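## Task

Tap the feeder tray repeatedly until there are between 18 and 20 tablets inside the clear vial, with none spilled. A suggested way to jog it is a brief, sharp shove on the vertical plate at the raised end of the tray, directed toward the outlet. When finished, the tray must rest against its stop and the vial must stand upright directly on the table.

## Robot and tools

ROBOT AND FRAMES
Two arms, left_arm and right_arm, each carrying a two-finger gripper. The scene frame has its origin at table-top height, midway between the nominal arm bases. +x points out over the table, +z points up, and left_arm sits on the +y side. Image left and right do not correspond to arm names. The calibrated bases are: left_arm at (-0.053, +0.434, +0.027) m, right_arm at (+0.085, -0.524, +0.027) m, both with almost no yaw. In each gripper's own axes, the fingers point along +z and close along y. A block about 10 cm long projects toward the gripper's +x. end_effector_position is the spot between the pads when they are shut. Closed fingertips reach about 19 mm past it, and open ones about 6 mm.

THE 18-NUMBER ROW
Every command row has 18 numbers, each in [-1, 1], covering both arms even when only one moves. The order is: left dx, dy, dz, rx, ry, rz, left gripper position, force_limit, speed, then the same nine for the right arm. The six pose numbers are an offset, not a pose. They count from that arm's Hand target as it stood when the action or move began, and they run along the Hand target's own axes, not the scene axes. A value of 1.0 equals 0.6 m or 180 degrees. rx, ry and rz together form a single rotation vector. Rows inside one action are all measured from the same start. Each new action or move starts over from the current Hand target, so sending the same offset again moves the arm further. Six zeros re-command the present Hand target. The gripper numbers are absolute settings. position +1 is fully open (85 mm), about -0.8 brings the pads together, and -1 closes until blocked. force_limit sets grip strength. speed sets finger speed: -1 is about 20 mm/s, 0 about 85, +1 about 150. Both start at +1. Resend the same three numbers to leave a gripper unchanged, because 0 is itself a command.

TOOLS
execute_actions(actions, cameras): actions is a list of actions. Each action holds up to 15 rows, one per 1/30 s step, and a short action repeats its last row. An empty list returns state plus all camera images. cameras takes names, ["all"] or [].
move(target, speed, blend, stop_force, zero, blocking, cameras): target is one 18-number row or a list of up to 15 rows. Every row is an offset from the same starting Hand targets. speed is top path speed in m/s, from 0.002 to 3.2 (default 0.25), with turning limited to twice that in rad/s. blend, in metres, rounds corners in a list. stop_force, in newtons from 4 to 120, ends an arm's path when its wrist sensor feels that much push. zero (default true) re-zeros the sensor first. blocking=false returns early but cannot be combined with stop_force. All paths stop after 10 s.
wait(seconds 0 to 10, cameras); stop(cameras) brakes a running move; zoom_image(camera, region [x0, y0, x1, y1] in pixels, at most 504 by 504) magnifies the newest image; zero_wrist_force(arm); finished_scene(scene 1 or 2), which is final, and nothing should follow it in the same reply.
Cameras: cam_head_left, cam_head_right (fixed, behind the arms), cam_left_wrist, cam_right_wrist, all 896x504.

READING RESULTS
Positions (m), quaternions (wxyz) and velocities are in the scene frame. Hand target is the last commanded pose, and the gripper often rests a little short of it. Tool commands shows the current gripper settings. object_status: 0 moving, 1 blocked while opening, 2 blocked while closing (a grip), 3 reached the set position. position_measured is in counts: 3 fully open, 130 about 40 mm, 230 pads touching. Wrist force and torque are in the gripper's axes, and a third line shows the peak since the last shown reading. The move: line gives the ending (done, off_target, moving, held, fault) and any limits that acted. Commanded orientation is clipped to within 32 degrees of the measured one at each step, so large turns need several steps.

CAUTIONS
The arms are stiff. Aiming even slightly past a firm surface can trigger a fault stop of 10 s. Faults come from about 150 N of outside force, or from joint contact torque reaching 306, 306, 139, 50.2, 50.2 and 50.2 N m (shoulder pan through wrist 3). Faster moves hit harder. Keep the arms apart, since a press between them can end the scene. Motors heat when holding loads, reaching far or pushing into an unreachable pose; over 85 °C the arm is braked for 30 to 60 s. Anything that falls off the table fails the task. Spilled tablets, a toppled vial, a vial left off the table, or a tray left off its stop also count as failure. For the jog, make a short, fast push with a fingertip on the raised end's vertical plate toward the outlet, then back away at once. Zoom into images to count the tablets in the vial before stopping.

Each tool is called after "Emit:" as name(argument=value, ...) on one line, values as JSON.

## Session

Emit:
execute_actions(actions=[])

Scene clock: 0.00 s.
left_arm: end_effector_position=(+0.7797, +0.6975, +0.1803) position_measured=3 object_status=3 end_effector_quat_wxyz=(-0.234, +0.710, +0.158, +0.645) | right_arm: end_effector_position=(+0.8474, -0.3775, +0.3352) position_measured=3 object_status=3 end_effector_quat_wxyz=(-0.249, +0.658, +0.616, +0.355)
Joint positions: left_arm=[-0.113 -0.771 2.113 -4.409 -0.9 -3.06] | right_arm=[3.258 -1.785 -1.996 -0.523 2.394 1.964]
Joint velocities: within noise
Joint torques (N m): no reading
Motor temperatures (°C): left_arm=[25 28 27 34 37 33] | right_arm=[30 32 34 34 37 38]
Wrist force (N): no reading
Wrist torque (N m): no reading
Wrist force, peak (N): no reading
Hand target: left_arm +0.7797, +0.6975, +0.1803; -0.234, +0.710, +0.158, +0.645 | right_arm +0.8474, -0.3775, +0.3352; -0.249, +0.658, +0.616, +0.355
Tool commands: left_gripper/position=+1.0 left_gripper/force_limit=+1.0 left_gripper/speed=+1.0 right_gripper/position=+1.0 right_gripper/force_limit=+1.0 right_gripper/speed=+1.0

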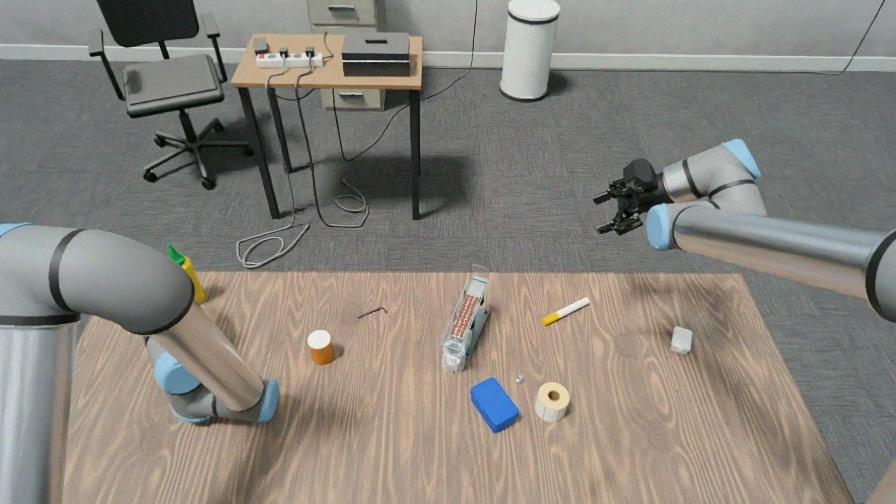

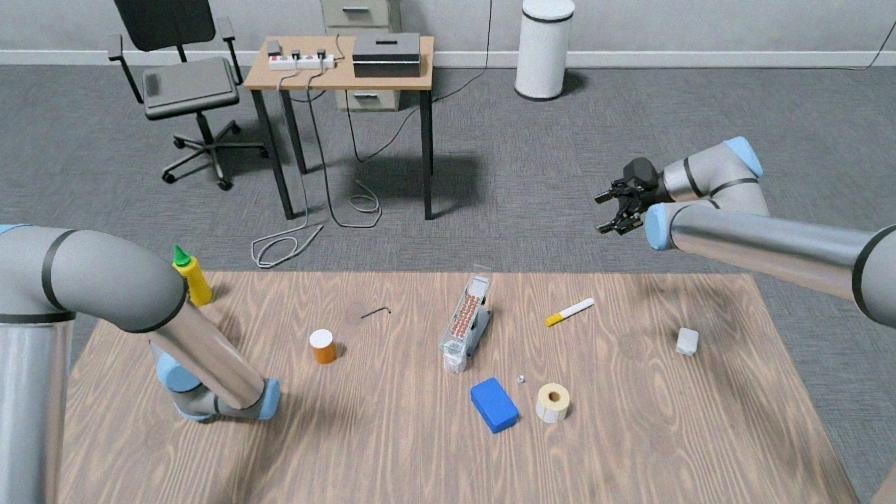

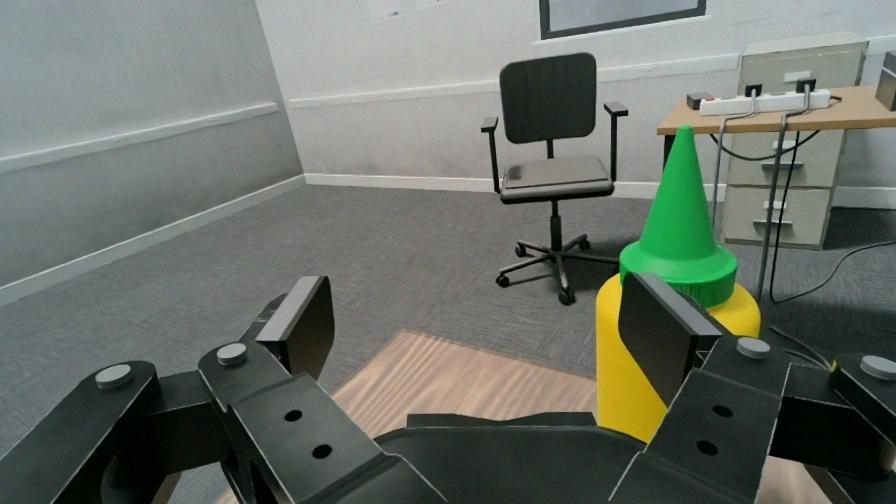

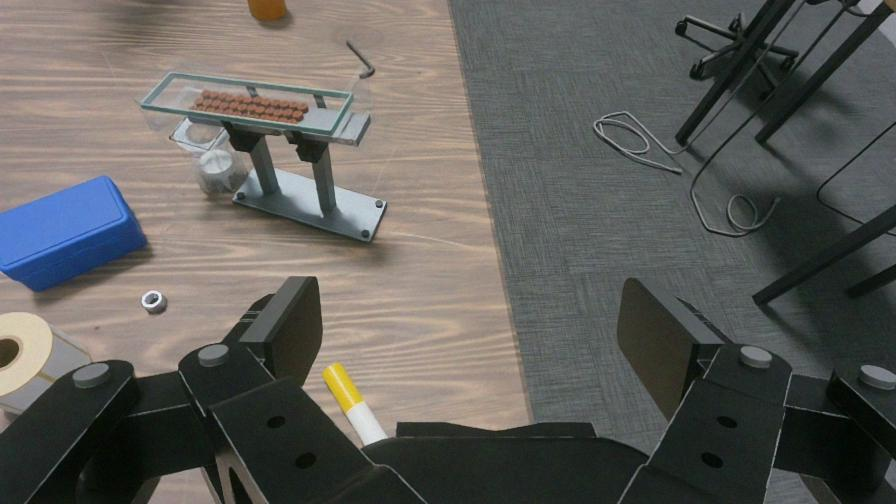

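Emit:
zoom_image(camera="cam_right_wrist", region=[120, 30, 420, 250])

Emit:
zoom_image(camera="cam_head_left", region=[400, 240, 540, 400])

Emit:
zoom_image(camera="cam_head_right", region=[400, 240, 540, 400])

Scaled by 1.680.

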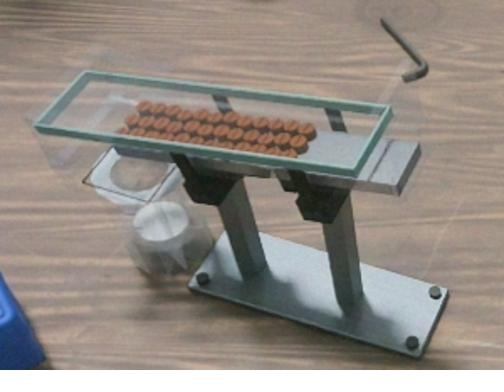

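Scaled by 3.150.

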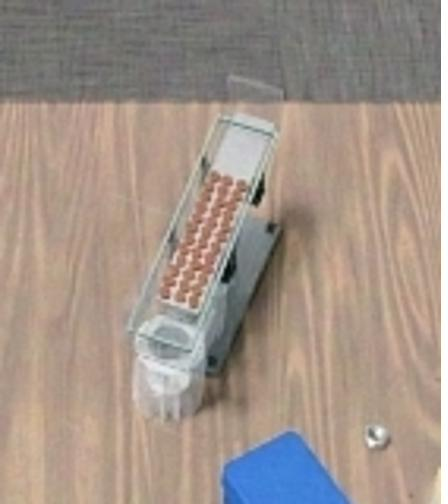

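Scaled by 3.150.

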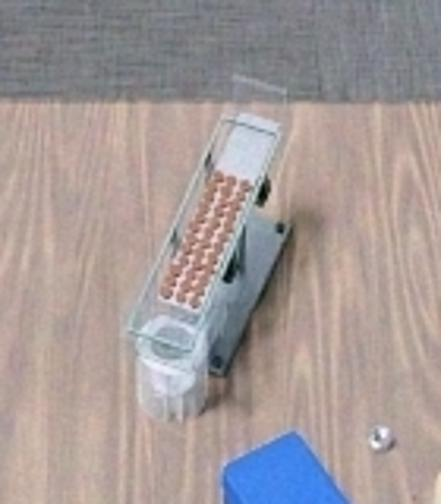

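Emit:
move(target=[0,0,0,0,0,0,1,1,1,0.0813,0.0435,0.2828,-0.0312,-0.0376,0.075,-1,0,0], cameras=["cam_right_wrist","cam_head_left"])

Scene clock: 158.97 s.
left_arm: end_effector_position=(+0.7797, +0.6975, +0.1803) position_measured=3 object_status=3 end_effector_quat_wxyz=(-0.234, +0.710, +0.158, +0.645) | right_arm: end_effector_position=(+0.8999, -0.2201, +0.2699) position_measured=232 object_status=3 end_effector_quat_wxyz=(-0.220, +0.757, +0.530, +0.313)
Joint positions: left_arm=[-0.113 -0.771 2.113 -4.409 -0.9 -3.06] | right_arm=[3.498 -1.917 -1.951 -0.254 2.123 2.478]
Joint torques (N m): left_arm=[-2.11 -83.31 -14.11 -2.81 0.14 0.16] | right_arm=[13.58 63.96 49.25 7.58 -0.29 2.43]
Wrist force (N): left_arm=[0.4 -0.2 -0.3] | right_arm=[-0.2 0.0 0.4]
Wrist torque (N m): left_arm=[-0.05 -0.06 0.01] | right_arm=[0.05 0.00 -0.13]
Wrist force, peak (N): left_arm=[0.7 0.1 -0.8] | right_arm=[-1.2 0.2 -2.1]
Hand target: left_arm +0.7797, +0.6975, +0.1803; -0.234, +0.710, +0.158, +0.645 | right_arm +0.8999, -0.2200, +0.2698; -0.220, +0.757, +0.530, +0.313
Off the commanded pose: left_arm 0.000 m, 0 deg | right_arm 0.000 m, 0 deg.
move: done
camera_calibration:
cam_right_wrist: T_world_to_cam=[[0.942877, -0.3331, 0.00520487, -0.914557], [-0.300964, -0.858403, -0.415409, 0.209901], [0.142841, 0.390113, -0.90962, 0.335055], [0, 0, 0, 1]] pos_world=[0.877628, -0.255169, 0.396728]
Images, in order (width x height): cam_head_left 896x504, cam_right_wrist 896x504.

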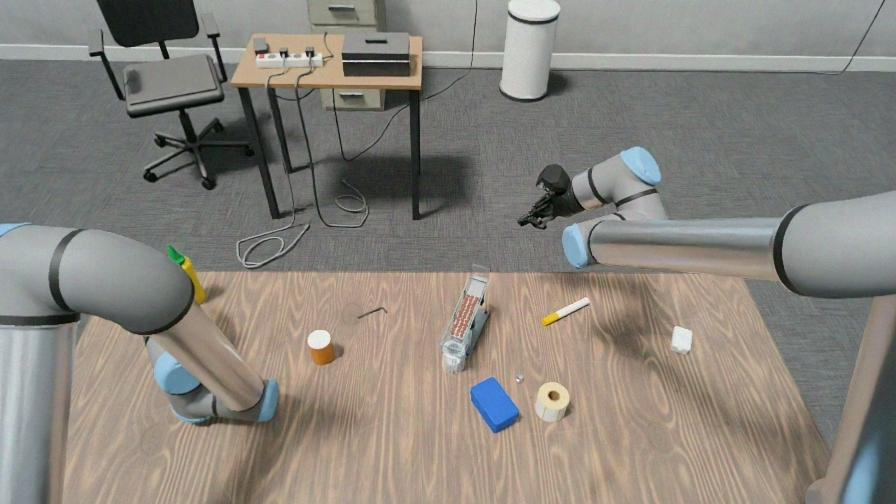

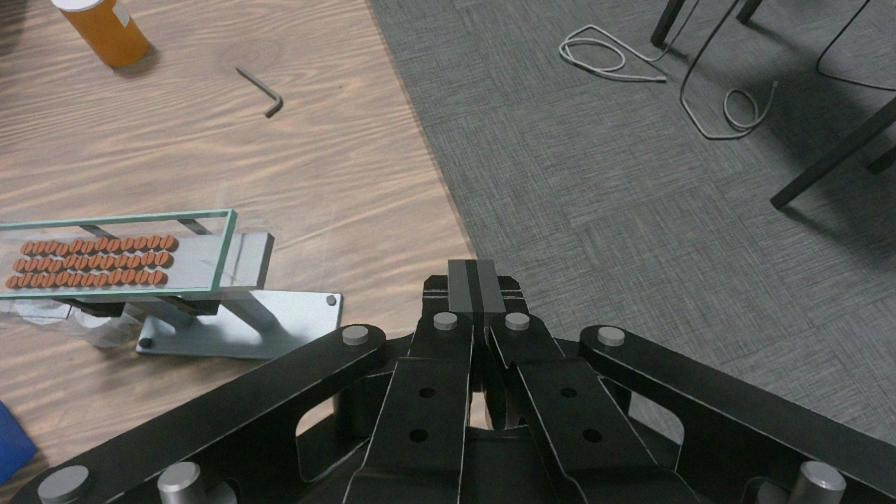

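Emit:
zoom_image(camera="cam_right_wrist", region=[0, 170, 360, 370])

Emit:
zoom_image(camera="cam_head_left", region=[430, 255, 510, 385])

Scaled by 1.400.

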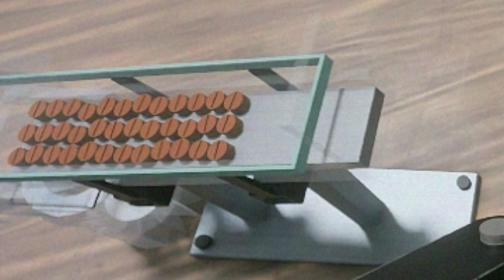

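Scaled by 3.877.

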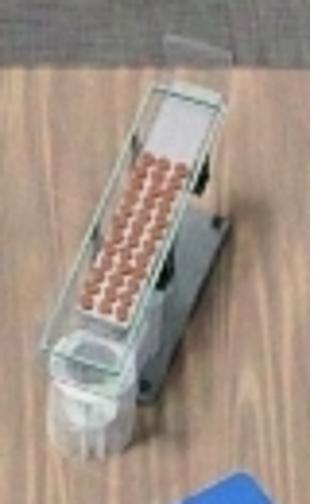

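Emit:
move(target=[0,0,0,0,0,0,1,1,1,-0.0428,-0.1605,0.1737,0,0,0,-1,0,0], cameras=["cam_right_wrist","cam_head_left","cam_head_right"])

Emit:
zoom_image(camera="cam_right_wrist", region=[200, 120, 560, 360])

Emit:
zoom_image(camera="cam_head_left", region=[430, 225, 530, 385])

Emit:
zoom_image(camera="cam_head_right", region=[430, 225, 530, 385])

Scene clock: 236.87 s.
left_arm: end_effector_position=(+0.7797, +0.6975, +0.1803) position_measured=3 object_status=3 end_effector_quat_wxyz=(-0.234, +0.710, +0.158, +0.645) | right_arm: end_effector_position=(+0.8285, -0.1349, +0.1782) position_measured=232 object_status=3 end_effector_quat_wxyz=(-0.220, +0.757, +0.530, +0.313)
Joint positions: left_arm=[-0.113 -0.771 2.113 -4.409 -0.9 -3.06] | right_arm=[3.651 -1.991 -2.09 0.028 2.034 2.62]
Joint torques (N m): left_arm=[-1.57 -83.26 -13.88 -2.65 -0.37 0.01] | right_arm=[15.08 63.83 22.64 7.57 -0.55 3.28]
Wrist force (N): left_arm=[0.2 0.2 -0.4] | right_arm=[-0.2 0.8 0.2]
Wrist torque (N m): left_arm=[0.04 -0.03 0.00] | right_arm=[0.16 0.00 -0.11]
Wrist force, peak (N): left_arm=[0.8 0.2 0.2] | right_arm=[-0.1 1.7 -1.7]
Hand target: left_arm +0.7797, +0.6975, +0.1803; -0.234, +0.710, +0.158, +0.645 | right_arm +0.8284, -0.1348, +0.1781; -0.220, +0.757, +0.530, +0.313
Off the commanded pose: left_arm 0.000 m, 0 deg | right_arm 0.000 m, 0 deg.
move: done
camera_calibration:
cam_right_wrist: T_world_to_cam=[[0.942816, -0.333274, 0.005157, -0.81831], [-0.301153, -0.858373, -0.415335, 0.223676], [0.142847, 0.390031, -0.909654, 0.228557], [0, 0, 0, 1]] pos_world=[0.806228, -0.169869, 0.305028]
Images, in order (width x height): cam_head_left 896x504, cam_head_right 896x504, cam_right_wrist 896x504.

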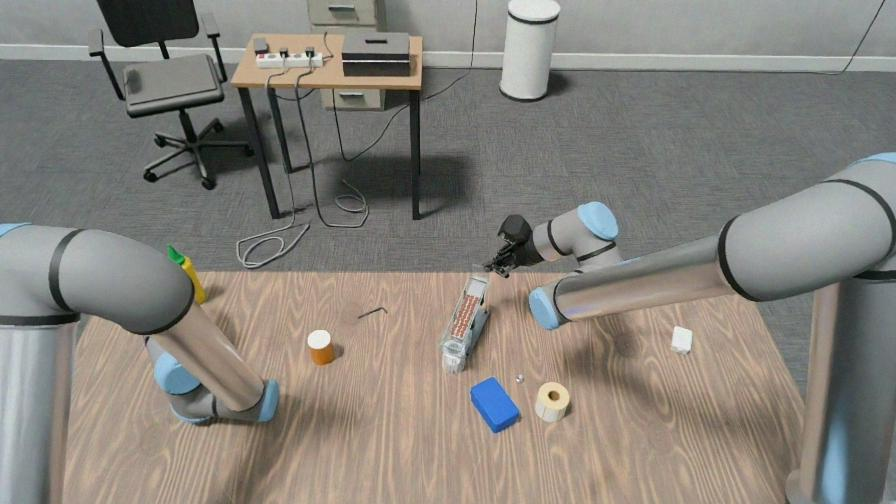

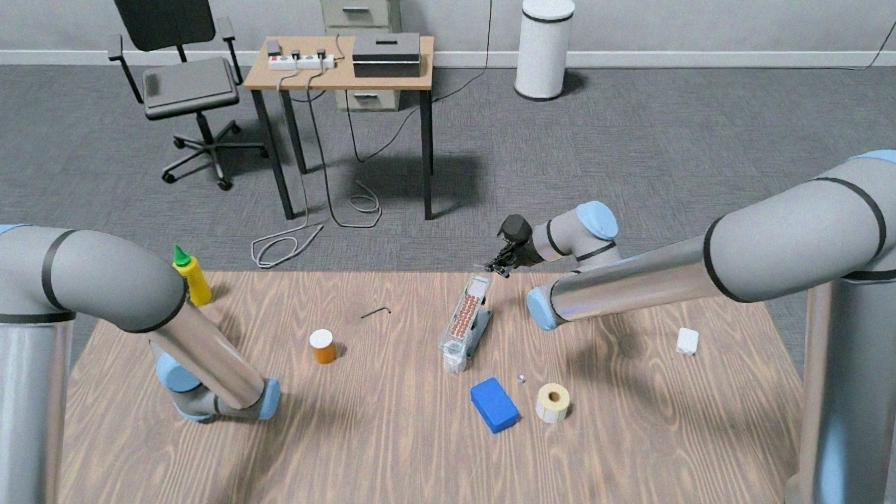

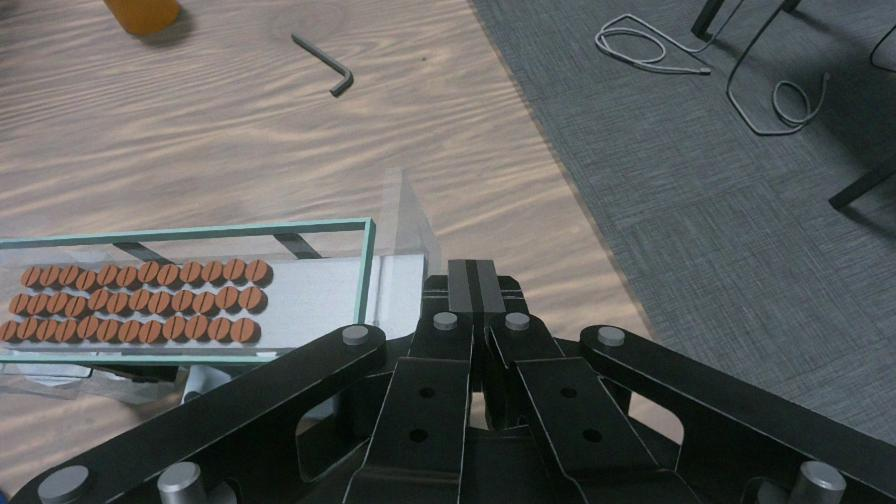

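Scaled by 1.400.

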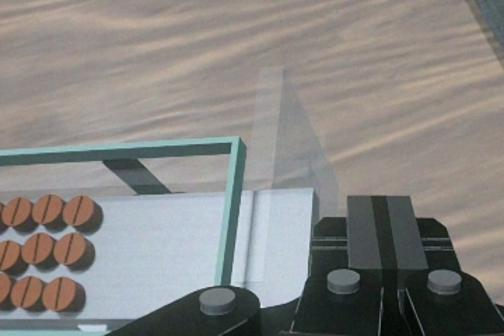

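Scaled by 3.150.

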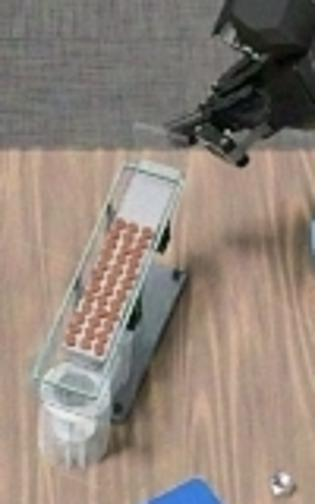

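Scaled by 3.150.

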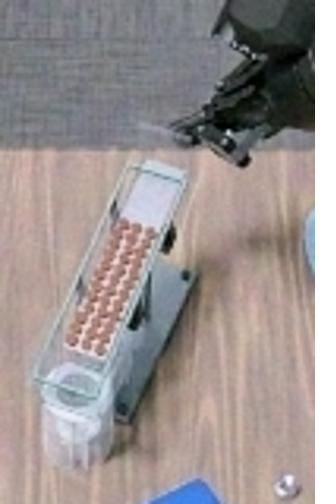

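Emit:
zoom_image(camera="cam_right_wrist", region=[340, 150, 480, 350])

Emit:
zoom_image(camera="cam_head_left", region=[455, 240, 515, 300])

Scaled by 2.520.

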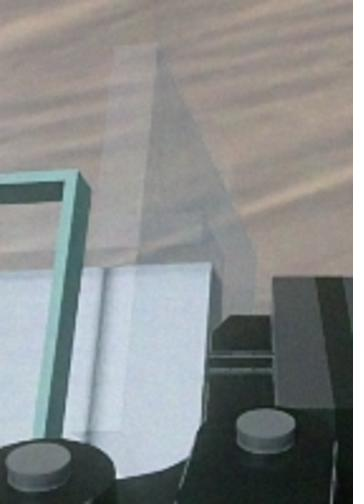

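Scaled by 8.400.

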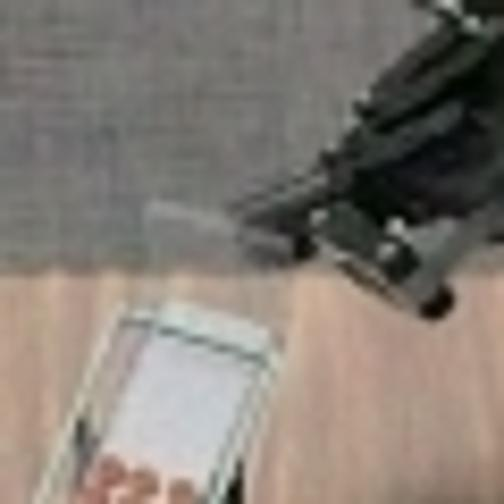

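Emit:
move(target=[0,0,0,0,0,0,1,1,1,-0.0071,-0.04,0.0071,0,0,0,-1,0,0], speed=0.012, stop_force=4, cameras=["cam_right_wrist","cam_head_left"])

Emit:
zoom_image(camera="cam_right_wrist", region=[0, 150, 480, 400])

Emit:
zoom_image(camera="cam_head_left", region=[430, 225, 530, 385])

Scene clock: 318.07 s.
left_arm: end_effector_position=(+0.7797, +0.6975, +0.1803) position_measured=3 object_status=3 end_effector_quat_wxyz=(-0.234, +0.710, +0.158, +0.645) | right_arm: end_effector_position=(+0.8245, -0.1333, +0.1770) position_measured=232 object_status=3 end_effector_quat_wxyz=(-0.220, +0.757, +0.530, +0.313)
Joint positions: left_arm=[-0.113 -0.771 2.113 -4.409 -0.9 -3.06] | right_arm=[3.656 -1.989 -2.097 0.035 2.031 2.625]
Joint torques (N m): left_arm=[-5 -80.43 -14.59 -2.94 -0.36 0.13] | right_arm=[-13.5 63.41 41.19 3.62 3.31 -2.35]
Wrist force (N): left_arm=[0.0 -0.2 -0.3] | right_arm=[-0.3 2.5 0.4]
Wrist torque (N m): left_arm=[-0.04 -0.01 0.00] | right_arm=[0.12 0.01 -0.03]
Wrist force, peak (N): left_arm=[0.8 0.0 -0.3] | right_arm=[1.3 4.0 0.5]
Hand target: left_arm +0.7797, +0.6975, +0.1803; -0.234, +0.710, +0.158, +0.645 | right_arm +0.8245, -0.1333, +0.1770; -0.220, +0.757, +0.530, +0.313 (not the last commanded pose)
Off the commanded pose: left_arm 0.000 m, 0 deg | right_arm 0.020 m, 0 deg.
move: contact (right_arm)
camera_calibration:
cam_right_wrist: T_world_to_cam=[[0.942792, -0.33334, 0.00522821, -0.814046], [-0.301181, -0.85835, -0.415363, 0.223295], [0.142945, 0.390026, -0.909641, 0.227368], [0, 0, 0, 1]] pos_world=[0.802227, -0.168369, 0.303828]
Images, in order (width x height): cam_head_left 896x504, cam_right_wrist 896x504.

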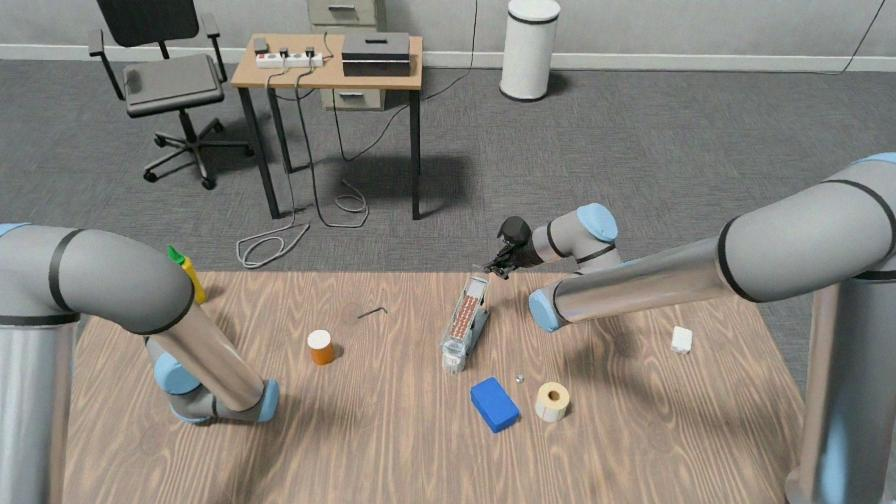

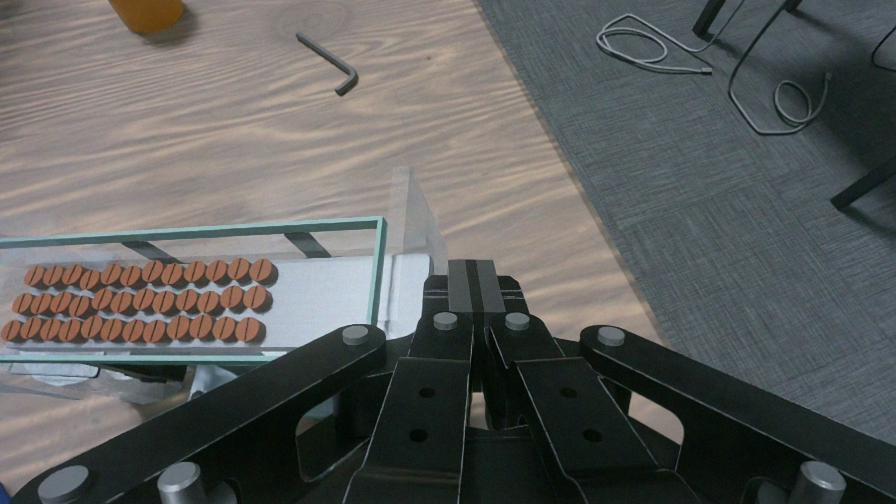

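Scaled by 1.050.

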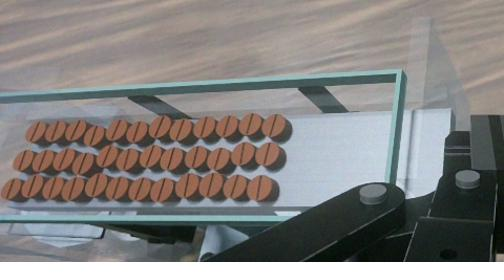

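Scaled by 3.150.

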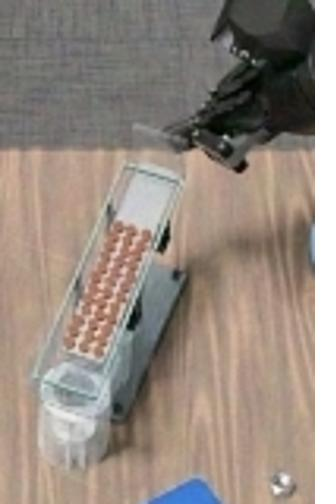

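Emit:
move(target=[0,0,0,0,0,0,1,1,1,-0.004,-0.0333,0.004,0,0,0,-1,0,0], speed=0.015, stop_force=14, zero=false, cameras=["cam_right_wrist","cam_head_left"])

Emit:
zoom_image(camera="cam_right_wrist", region=[0, 150, 480, 400])

Emit:
zoom_image(camera="cam_head_left", region=[430, 225, 530, 385])

Scene clock: 341.80 s.
left_arm: end_effector_position=(+0.7797, +0.6975, +0.1803) position_measured=3 object_status=3 end_effector_quat_wxyz=(-0.234, +0.710, +0.158, +0.645) | right_arm: end_effector_position=(+0.8160, -0.1303, +0.1755) position_measured=232 object_status=3 end_effector_quat_wxyz=(-0.220, +0.757, +0.530, +0.313)
Joint positions: left_arm=[-0.113 -0.771 2.113 -4.409 -0.9 -3.06] | right_arm=[3.666 -1.984 -2.111 0.049 2.024 2.634]
Joint torques (N m): left_arm=[-1.26 -81.53 -14.1 -3.02 0.1 0.28] | right_arm=[-4.98 61.15 35.38 2.36 4.39 -2.09]
Wrist force (N): left_arm=[0.1 0.4 -0.1] | right_arm=[0.6 15.2 0.9]
Wrist torque (N m): left_arm=[0.06 -0.01 0.00] | right_arm=[0.05 -0.01 -0.05]
Wrist force, peak (N): left_arm=[0.6 -0.1 -0.5] | right_arm=[2.7 32.6 6.8]
Hand target: left_arm +0.7797, +0.6975, +0.1803; -0.234, +0.710, +0.158, +0.645 | right_arm +0.8160, -0.1303, +0.1755; -0.220, +0.757, +0.530, +0.313 (not the last commanded pose)
Off the commanded pose: left_arm 0.000 m, 0 deg | right_arm 0.011 m, 0 deg.
move: contact (right_arm)
camera_calibration:
cam_right_wrist: T_world_to_cam=[[0.942806, -0.333304, 0.00514263, -0.80497], [-0.301185, -0.858361, -0.415335, 0.222766], [0.142847, 0.390032, -0.909654, 0.226092], [0, 0, 0, 1]] pos_world=[0.793728, -0.165269, 0.302328]
Images, in order (width x height): cam_head_left 896x504, cam_right_wrist 896x504.

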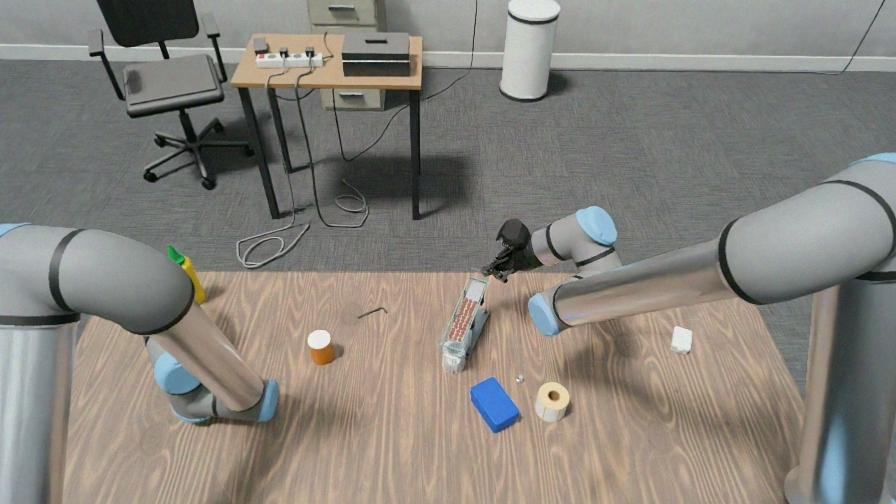

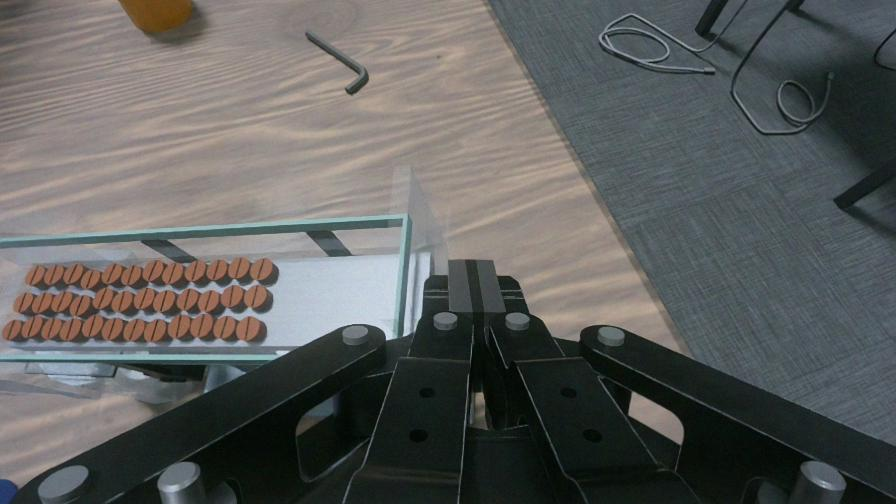

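Scaled by 1.050.

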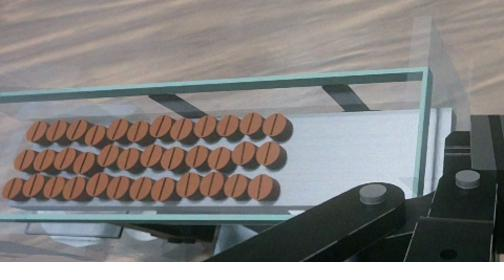

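Scaled by 3.150.

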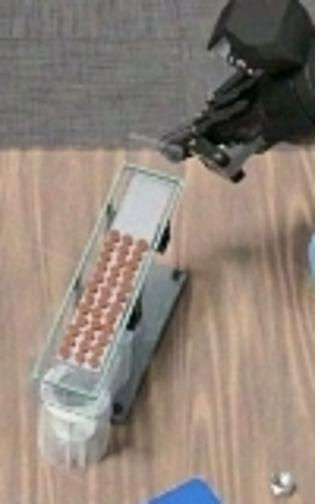

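Emit:
execute_actions(actions=[[[0,0,0,0,0,0,1,1,1,0.003,0.03,-0.003,0,0,0,-1,0,0]]], cameras=["cam_right_wrist","cam_head_left"])

Emit:
zoom_image(camera="cam_right_wrist", region=[0, 150, 480, 400])

Emit:
zoom_image(camera="cam_head_left", region=[430, 225, 530, 385])

Scene clock: 361.53 s.
left_arm: end_effector_position=(+0.7797, +0.6975, +0.1803) position_measured=3 object_status=3 end_effector_quat_wxyz=(-0.234, +0.710, +0.158, +0.645) | right_arm: end_effector_position=(+0.8329, -0.1364, +0.1780) position_measured=232 object_status=3 end_effector_quat_wxyz=(-0.220, +0.757, +0.530, +0.313)
Joint positions: left_arm=[-0.113 -0.771 2.113 -4.409 -0.9 -3.06] | right_arm=[3.646 -1.995 -2.083 0.023 2.037 2.616]
Joint torques (N m): left_arm=[-2.87 -82.27 -13.45 -2.82 0.12 0.1] | right_arm=[-14.69 64.79 42.64 3.57 2.75 -2.36]
Wrist force (N): left_arm=[0.1 0.0 -0.2] | right_arm=[3.1 0.7 0.8]
Wrist torque (N m): left_arm=[0.01 -0.02 0.00] | right_arm=[0.14 -0.56 0.17]
Wrist force, peak (N): left_arm=[0.7 -0.2 -0.4] | right_arm=[0.5 15.4 1.2]
Hand target: left_arm +0.7797, +0.6975, +0.1803; -0.234, +0.710, +0.158, +0.645 | right_arm +0.8330, -0.1364, +0.1780; -0.220, +0.757, +0.530, +0.313
Off the commanded pose: left_arm 0.000 m, 0 deg | right_arm 0.000 m, 0 deg.
Step readings (end_effector_position of left_arm | right_arm):
0: (+0.7797, +0.6975, +0.1803) | (+0.8160, -0.1303, +0.1755)
1: (+0.7797, +0.6975, +0.1803) | (+0.8160, -0.1303, +0.1755)
2: (+0.7797, +0.6975, +0.1803) | (+0.8177, -0.1310, +0.1755)
4: (+0.7797, +0.6975, +0.1803) | (+0.8235, -0.1332, +0.1765)
8: (+0.7797, +0.6975, +0.1803) | (+0.8300, -0.1355, +0.1776)
15: (+0.7797, +0.6975, +0.1803) | (+0.8326, -0.1363, +0.1780)
camera_calibration:
cam_right_wrist: T_world_to_cam=[[0.942792, -0.33334, 0.00522821, -0.823004], [-0.301181, -0.85835, -0.415363, 0.223579], [0.142945, 0.390026, -0.909641, 0.228286], [0, 0, 0, 1]] pos_world=[0.810627, -0.171469, 0.304828]
Images, in order (width x height): cam_head_left 896x504, cam_right_wrist 896x504.

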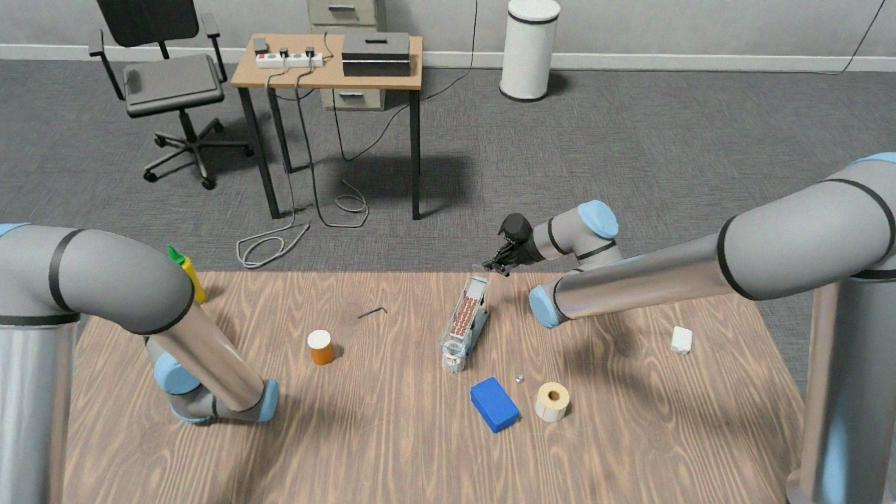

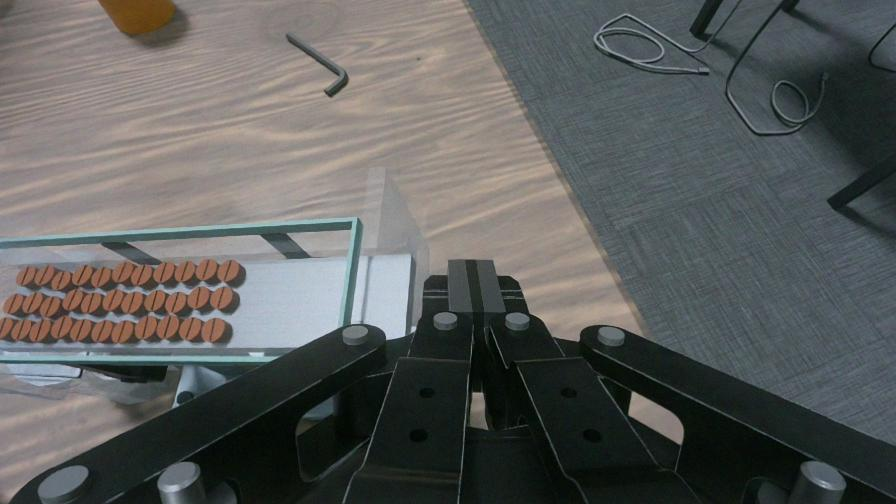

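Scaled by 1.050.

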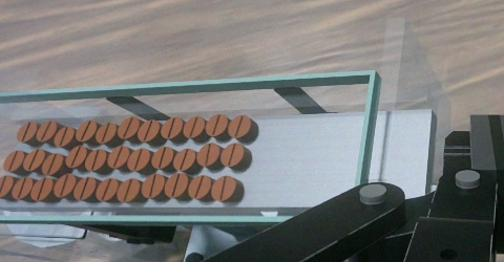

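Scaled by 3.150.

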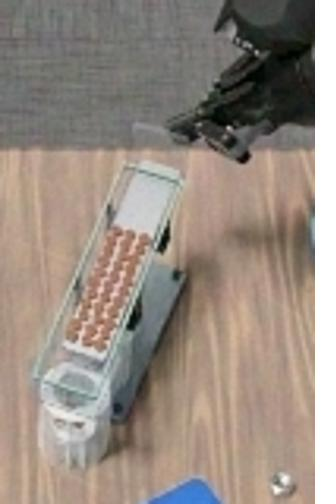

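Emit:
zoom_image(camera="cam_right_wrist", region=[0, 240, 250, 400])

Emit:
zoom_image(camera="cam_head_left", region=[435, 285, 485, 375])

Emit:
zoom_image(camera="cam_head_left", region=[435, 335, 475, 375])

Scaled by 2.016.

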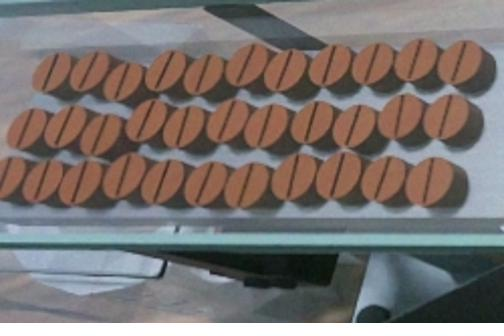

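Scaled by 5.600.

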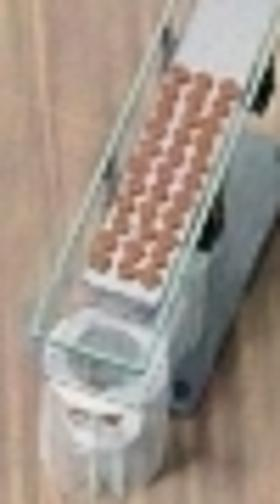

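Scaled by 12.600.

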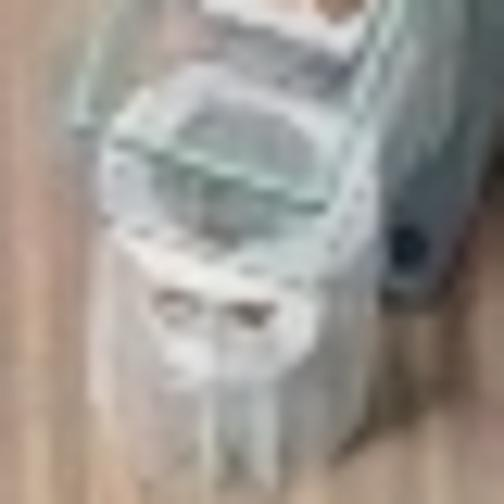

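Emit:
execute_actions(actions=[[[0,0,0,0,0,0,1,1,1,-0.0034,-0.0262,0.0034,0,0,0,-1,0,0],[0,0,0,0,0,0,1,1,1,-0.0034,-0.0262,0.0034,0,0,0,-1,0,0],[0,0,0,0,0,0,1,1,1,-0.0034,-0.0262,0.0034,0,0,0,-1,0,0],[0,0,0,0,0,0,1,1,1,-0.0034,-0.0262,0.0034,0,0,0,-1,0,0],[0,0,0,0,0,0,1,1,1,-0.0034,-0.0262,0.0034,0,0,0,-1,0,0],[0,0,0,0,0,0,1,1,1,-0.0034,-0.0262,0.0034,0,0,0,-1,0,0],[0,0,0,0,0,0,1,1,1,-0.0034,-0.0262,0.0034,0,0,0,-1,0,0],[0,0,0,0,0,0,1,1,1,-0.0015,-0.0115,0.0015,0,0,0,-1,0,0]]], cameras=["cam_right_wrist","cam_head_left"])

Emit:
zoom_image(camera="cam_right_wrist", region=[0, 200, 440, 400])

Emit:
zoom_image(camera="cam_head_left", region=[435, 285, 485, 375])

Scene clock: 450.53 s.
left_arm: end_effector_position=(+0.7797, +0.6975, +0.1803) position_measured=3 object_status=3 end_effector_quat_wxyz=(-0.234, +0.710, +0.158, +0.645) | right_arm: end_effector_position=(+0.8263, -0.1340, +0.1767) position_measured=232 object_status=3 end_effector_quat_wxyz=(-0.220, +0.757, +0.530, +0.313)
Joint positions: left_arm=[-0.113 -0.771 2.113 -4.409 -0.9 -3.06] | right_arm=[3.654 -1.991 -2.094 0.033 2.032 2.623]
Joint torques (N m): left_arm=[-3.21 -80.06 -15.04 -2.67 0.01 -0.07] | right_arm=[-13.42 64.24 42.69 4.1 3.18 -2.13]
Wrist force (N): left_arm=[0.2 0.1 -0.3] | right_arm=[3.5 1.8 -0.3]
Wrist torque (N m): left_arm=[0.01 -0.04 0.00] | right_arm=[0.19 -0.62 0.16]
Wrist force, peak (N): left_arm=[0.7 0.1 -0.7] | right_arm=[4.8 6.1 1.4]
Hand target: left_arm +0.7797, +0.6975, +0.1803; -0.234, +0.710, +0.158, +0.645 | right_arm +0.8265, -0.1341, +0.1767; -0.220, +0.757, +0.530, +0.313
Off the commanded pose: left_arm 0.000 m, 0 deg | right_arm 0.000 m, 0 deg.
Step readings (end_effector_position of left_arm | right_arm):
0: (+0.7797, +0.6975, +0.1803) | (+0.8330, -0.1364, +0.1780)
1: (+0.7797, +0.6975, +0.1803) | (+0.8330, -0.1364, +0.1780)
2: (+0.7797, +0.6975, +0.1803) | (+0.8320, -0.1360, +0.1780)
4: (+0.7797, +0.6975, +0.1803) | (+0.8264, -0.1340, +0.1768)
8: (+0.7797, +0.6975, +0.1803) | (+0.8210, -0.1321, +0.1757)
15: (+0.7797, +0.6975, +0.1803) | (+0.8253, -0.1337, +0.1765)
camera_calibration:
cam_right_wrist: T_world_to_cam=[[0.942816, -0.333274, 0.005157, -0.815834], [-0.301153, -0.858373, -0.415335, 0.223133], [0.142847, 0.390031, -0.909654, 0.22717], [0, 0, 0, 1]] pos_world=[0.803928, -0.168969, 0.303528]
Images, in order (width x height): cam_head_left 896x504, cam_right_wrist 896x504.

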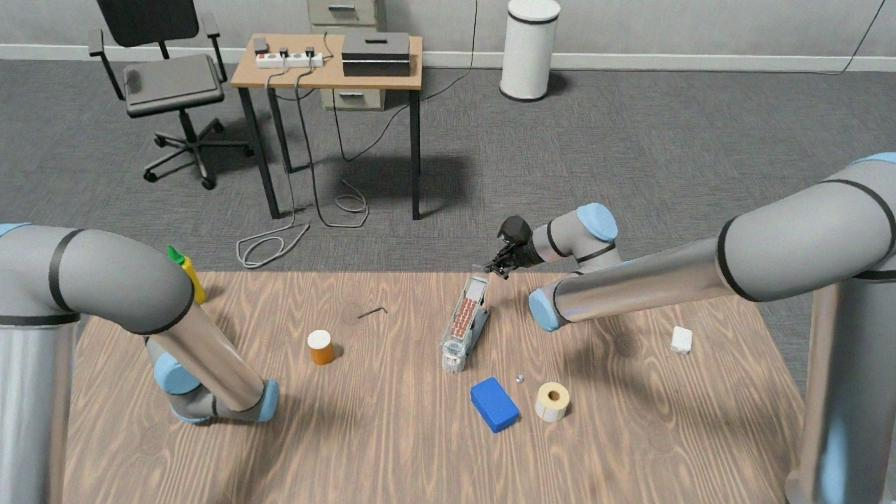

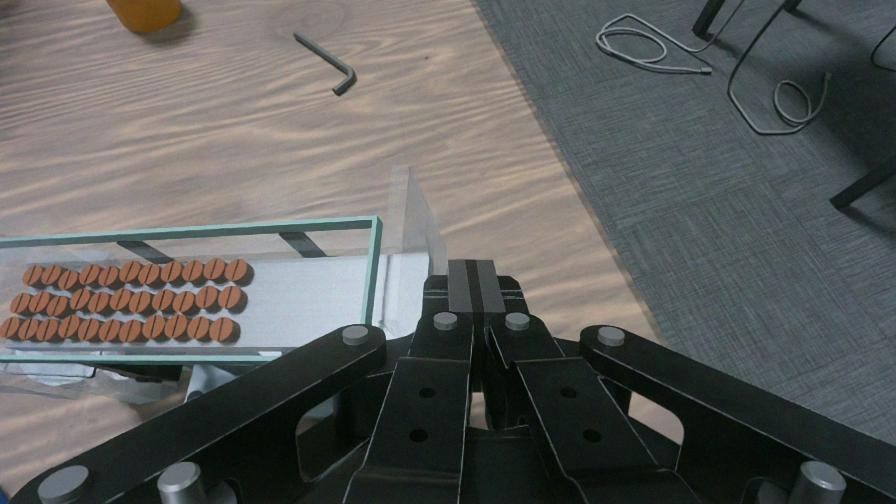

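Scaled by 1.145.

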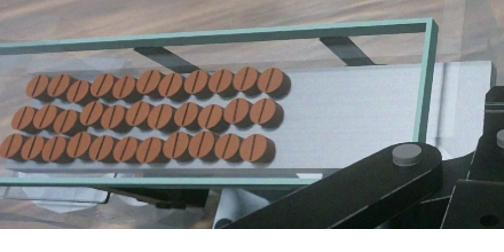

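Scaled by 5.600.

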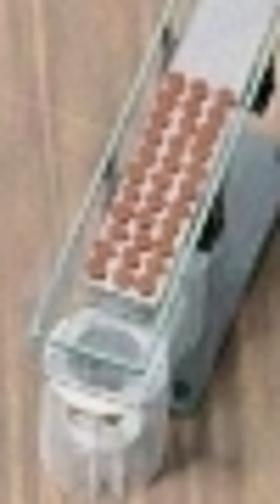

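Emit:
execute_actions(actions=[[[0,0,0,0,0,0,1,1,1,-0.0019,-0.0147,0.0019,0,0,0,-1,0,0],[0,0,0,0,0,0,1,1,1,-0.0019,-0.0147,0.0019,0,0,0,-1,0,0],[0,0,0,0,0,0,1,1,1,-0.0019,-0.0147,0.0019,0,0,0,-1,0,0],[0,0,0,0,0,0,1,1,1,-0.0019,-0.0147,0.0019,0,0,0,-1,0,0],[0,0,0,0,0,0,1,1,1,-0.0019,-0.0147,0.0019,0,0,0,-1,0,0],[0,0,0,0,0,0,1,1,1,-0.0019,-0.0147,0.0019,0,0,0,-1,0,0],[0,0,0,0,0,0,1,1,1,0,0,0,0,0,0,-1,0,0]],[[0,0,0,0,0,0,1,1,1,-0.0019,-0.0147,0.0019,0,0,0,-1,0,0],[0,0,0,0,0,0,1,1,1,-0.0019,-0.0147,0.0019,0,0,0,-1,0,0],[0,0,0,0,0,0,1,1,1,-0.0019,-0.0147,0.0019,0,0,0,-1,0,0],[0,0,0,0,0,0,1,1,1,-0.0019,-0.0147,0.0019,0,0,0,-1,0,0],[0,0,0,0,0,0,1,1,1,-0.0019,-0.0147,0.0019,0,0,0,-1,0,0],[0,0,0,0,0,0,1,1,1,-0.0019,-0.0147,0.0019,0,0,0,-1,0,0],[0,0,0,0,0,0,1,1,1,0,0,0,0,0,0,-1,0,0]]], cameras=["cam_right_wrist","cam_head_left"])

Emit:
zoom_image(camera="cam_right_wrist", region=[0, 200, 440, 400])

Emit:
zoom_image(camera="cam_head_left", region=[435, 285, 485, 375])

Scene clock: 473.90 s.
left_arm: end_effector_position=(+0.7797, +0.6975, +0.1803) position_measured=3 object_status=3 end_effector_quat_wxyz=(-0.234, +0.710, +0.158, +0.645) | right_arm: end_effector_position=(+0.8263, -0.1340, +0.1767) position_measured=232 object_status=3 end_effector_quat_wxyz=(-0.220, +0.757, +0.530, +0.313)
Joint positions: left_arm=[-0.113 -0.771 2.113 -4.409 -0.9 -3.06] | right_arm=[3.654 -1.991 -2.094 0.033 2.032 2.623]
Joint torques (N m): left_arm=[-3.28 -81.72 -14.27 -2.94 -0.13 -0.03] | right_arm=[-14.47 63.34 41.59 2.9 3 -2.46]
Wrist force (N): left_arm=[0.1 0.1 -0.3] | right_arm=[3.3 1.6 0.1]
Wrist torque (N m): left_arm=[0.03 -0.03 0.00] | right_arm=[0.17 -0.57 0.15]
Wrist force, peak (N): left_arm=[1.0 -0.3 -0.4] | right_arm=[4.9 7.0 1.7]
Hand target: left_arm +0.7797, +0.6975, +0.1803; -0.234, +0.710, +0.158, +0.645 | right_arm +0.8265, -0.1341, +0.1767; -0.220, +0.757, +0.530, +0.313
Off the commanded pose: left_arm 0.000 m, 0 deg | right_arm 0.000 m, 0 deg.
Step readings (end_effector_position of left_arm | right_arm):
0: (+0.7797, +0.6975, +0.1803) | (+0.8265, -0.1341, +0.1767)
1: (+0.7797, +0.6975, +0.1803) | (+0.8265, -0.1341, +0.1768)
2: (+0.7797, +0.6975, +0.1803) | (+0.8257, -0.1337, +0.1767)
4: (+0.7797, +0.6975, +0.1803) | (+0.8229, -0.1327, +0.1761)
8: (+0.7797, +0.6975, +0.1803) | (+0.8205, -0.1320, +0.1755)
15: (+0.7797, +0.6975, +0.1803) | (+0.8255, -0.1337, +0.1766)
16: (+0.7797, +0.6975, +0.1803) | (+0.8257, -0.1338, +0.1766)
17: (+0.7797, +0.6975, +0.1803) | (+0.8253, -0.1336, +0.1766)
19: (+0.7797, +0.6975, +0.1803) | (+0.8225, -0.1326, +0.1760)
23: (+0.7797, +0.6975, +0.1803) | (+0.8203, -0.1319, +0.1755)
30: (+0.7797, +0.6975, +0.1803) | (+0.8255, -0.1337, +0.1766)
camera_calibration:
cam_right_wrist: T_world_to_cam=[[0.942816, -0.333274, 0.005157, -0.815928], [-0.301153, -0.858373, -0.415335, 0.223163], [0.142847, 0.390031, -0.909654, 0.227156], [0, 0, 0, 1]] pos_world=[0.804028, -0.168969, 0.303528]
Images, in order (width x height): cam_head_left 896x504, cam_right_wrist 896x504.

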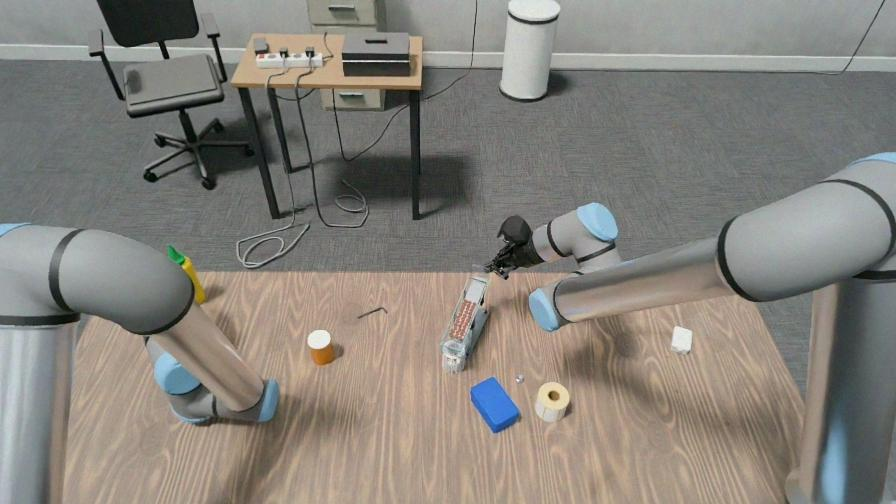

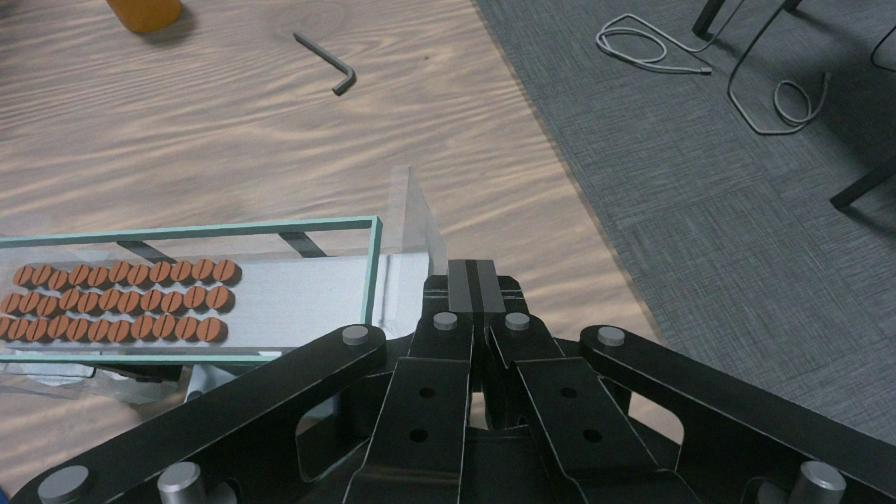

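Scaled by 1.145.

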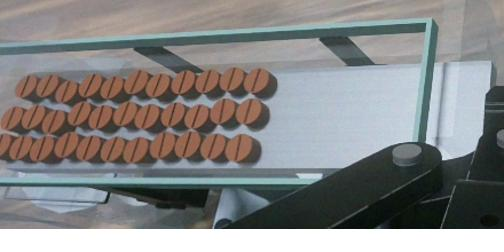

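Scaled by 5.600.

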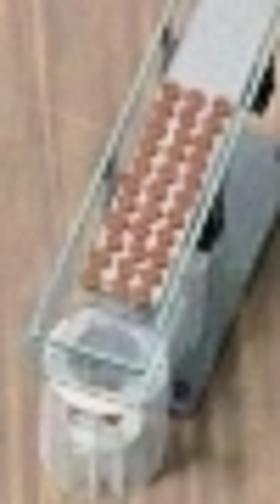

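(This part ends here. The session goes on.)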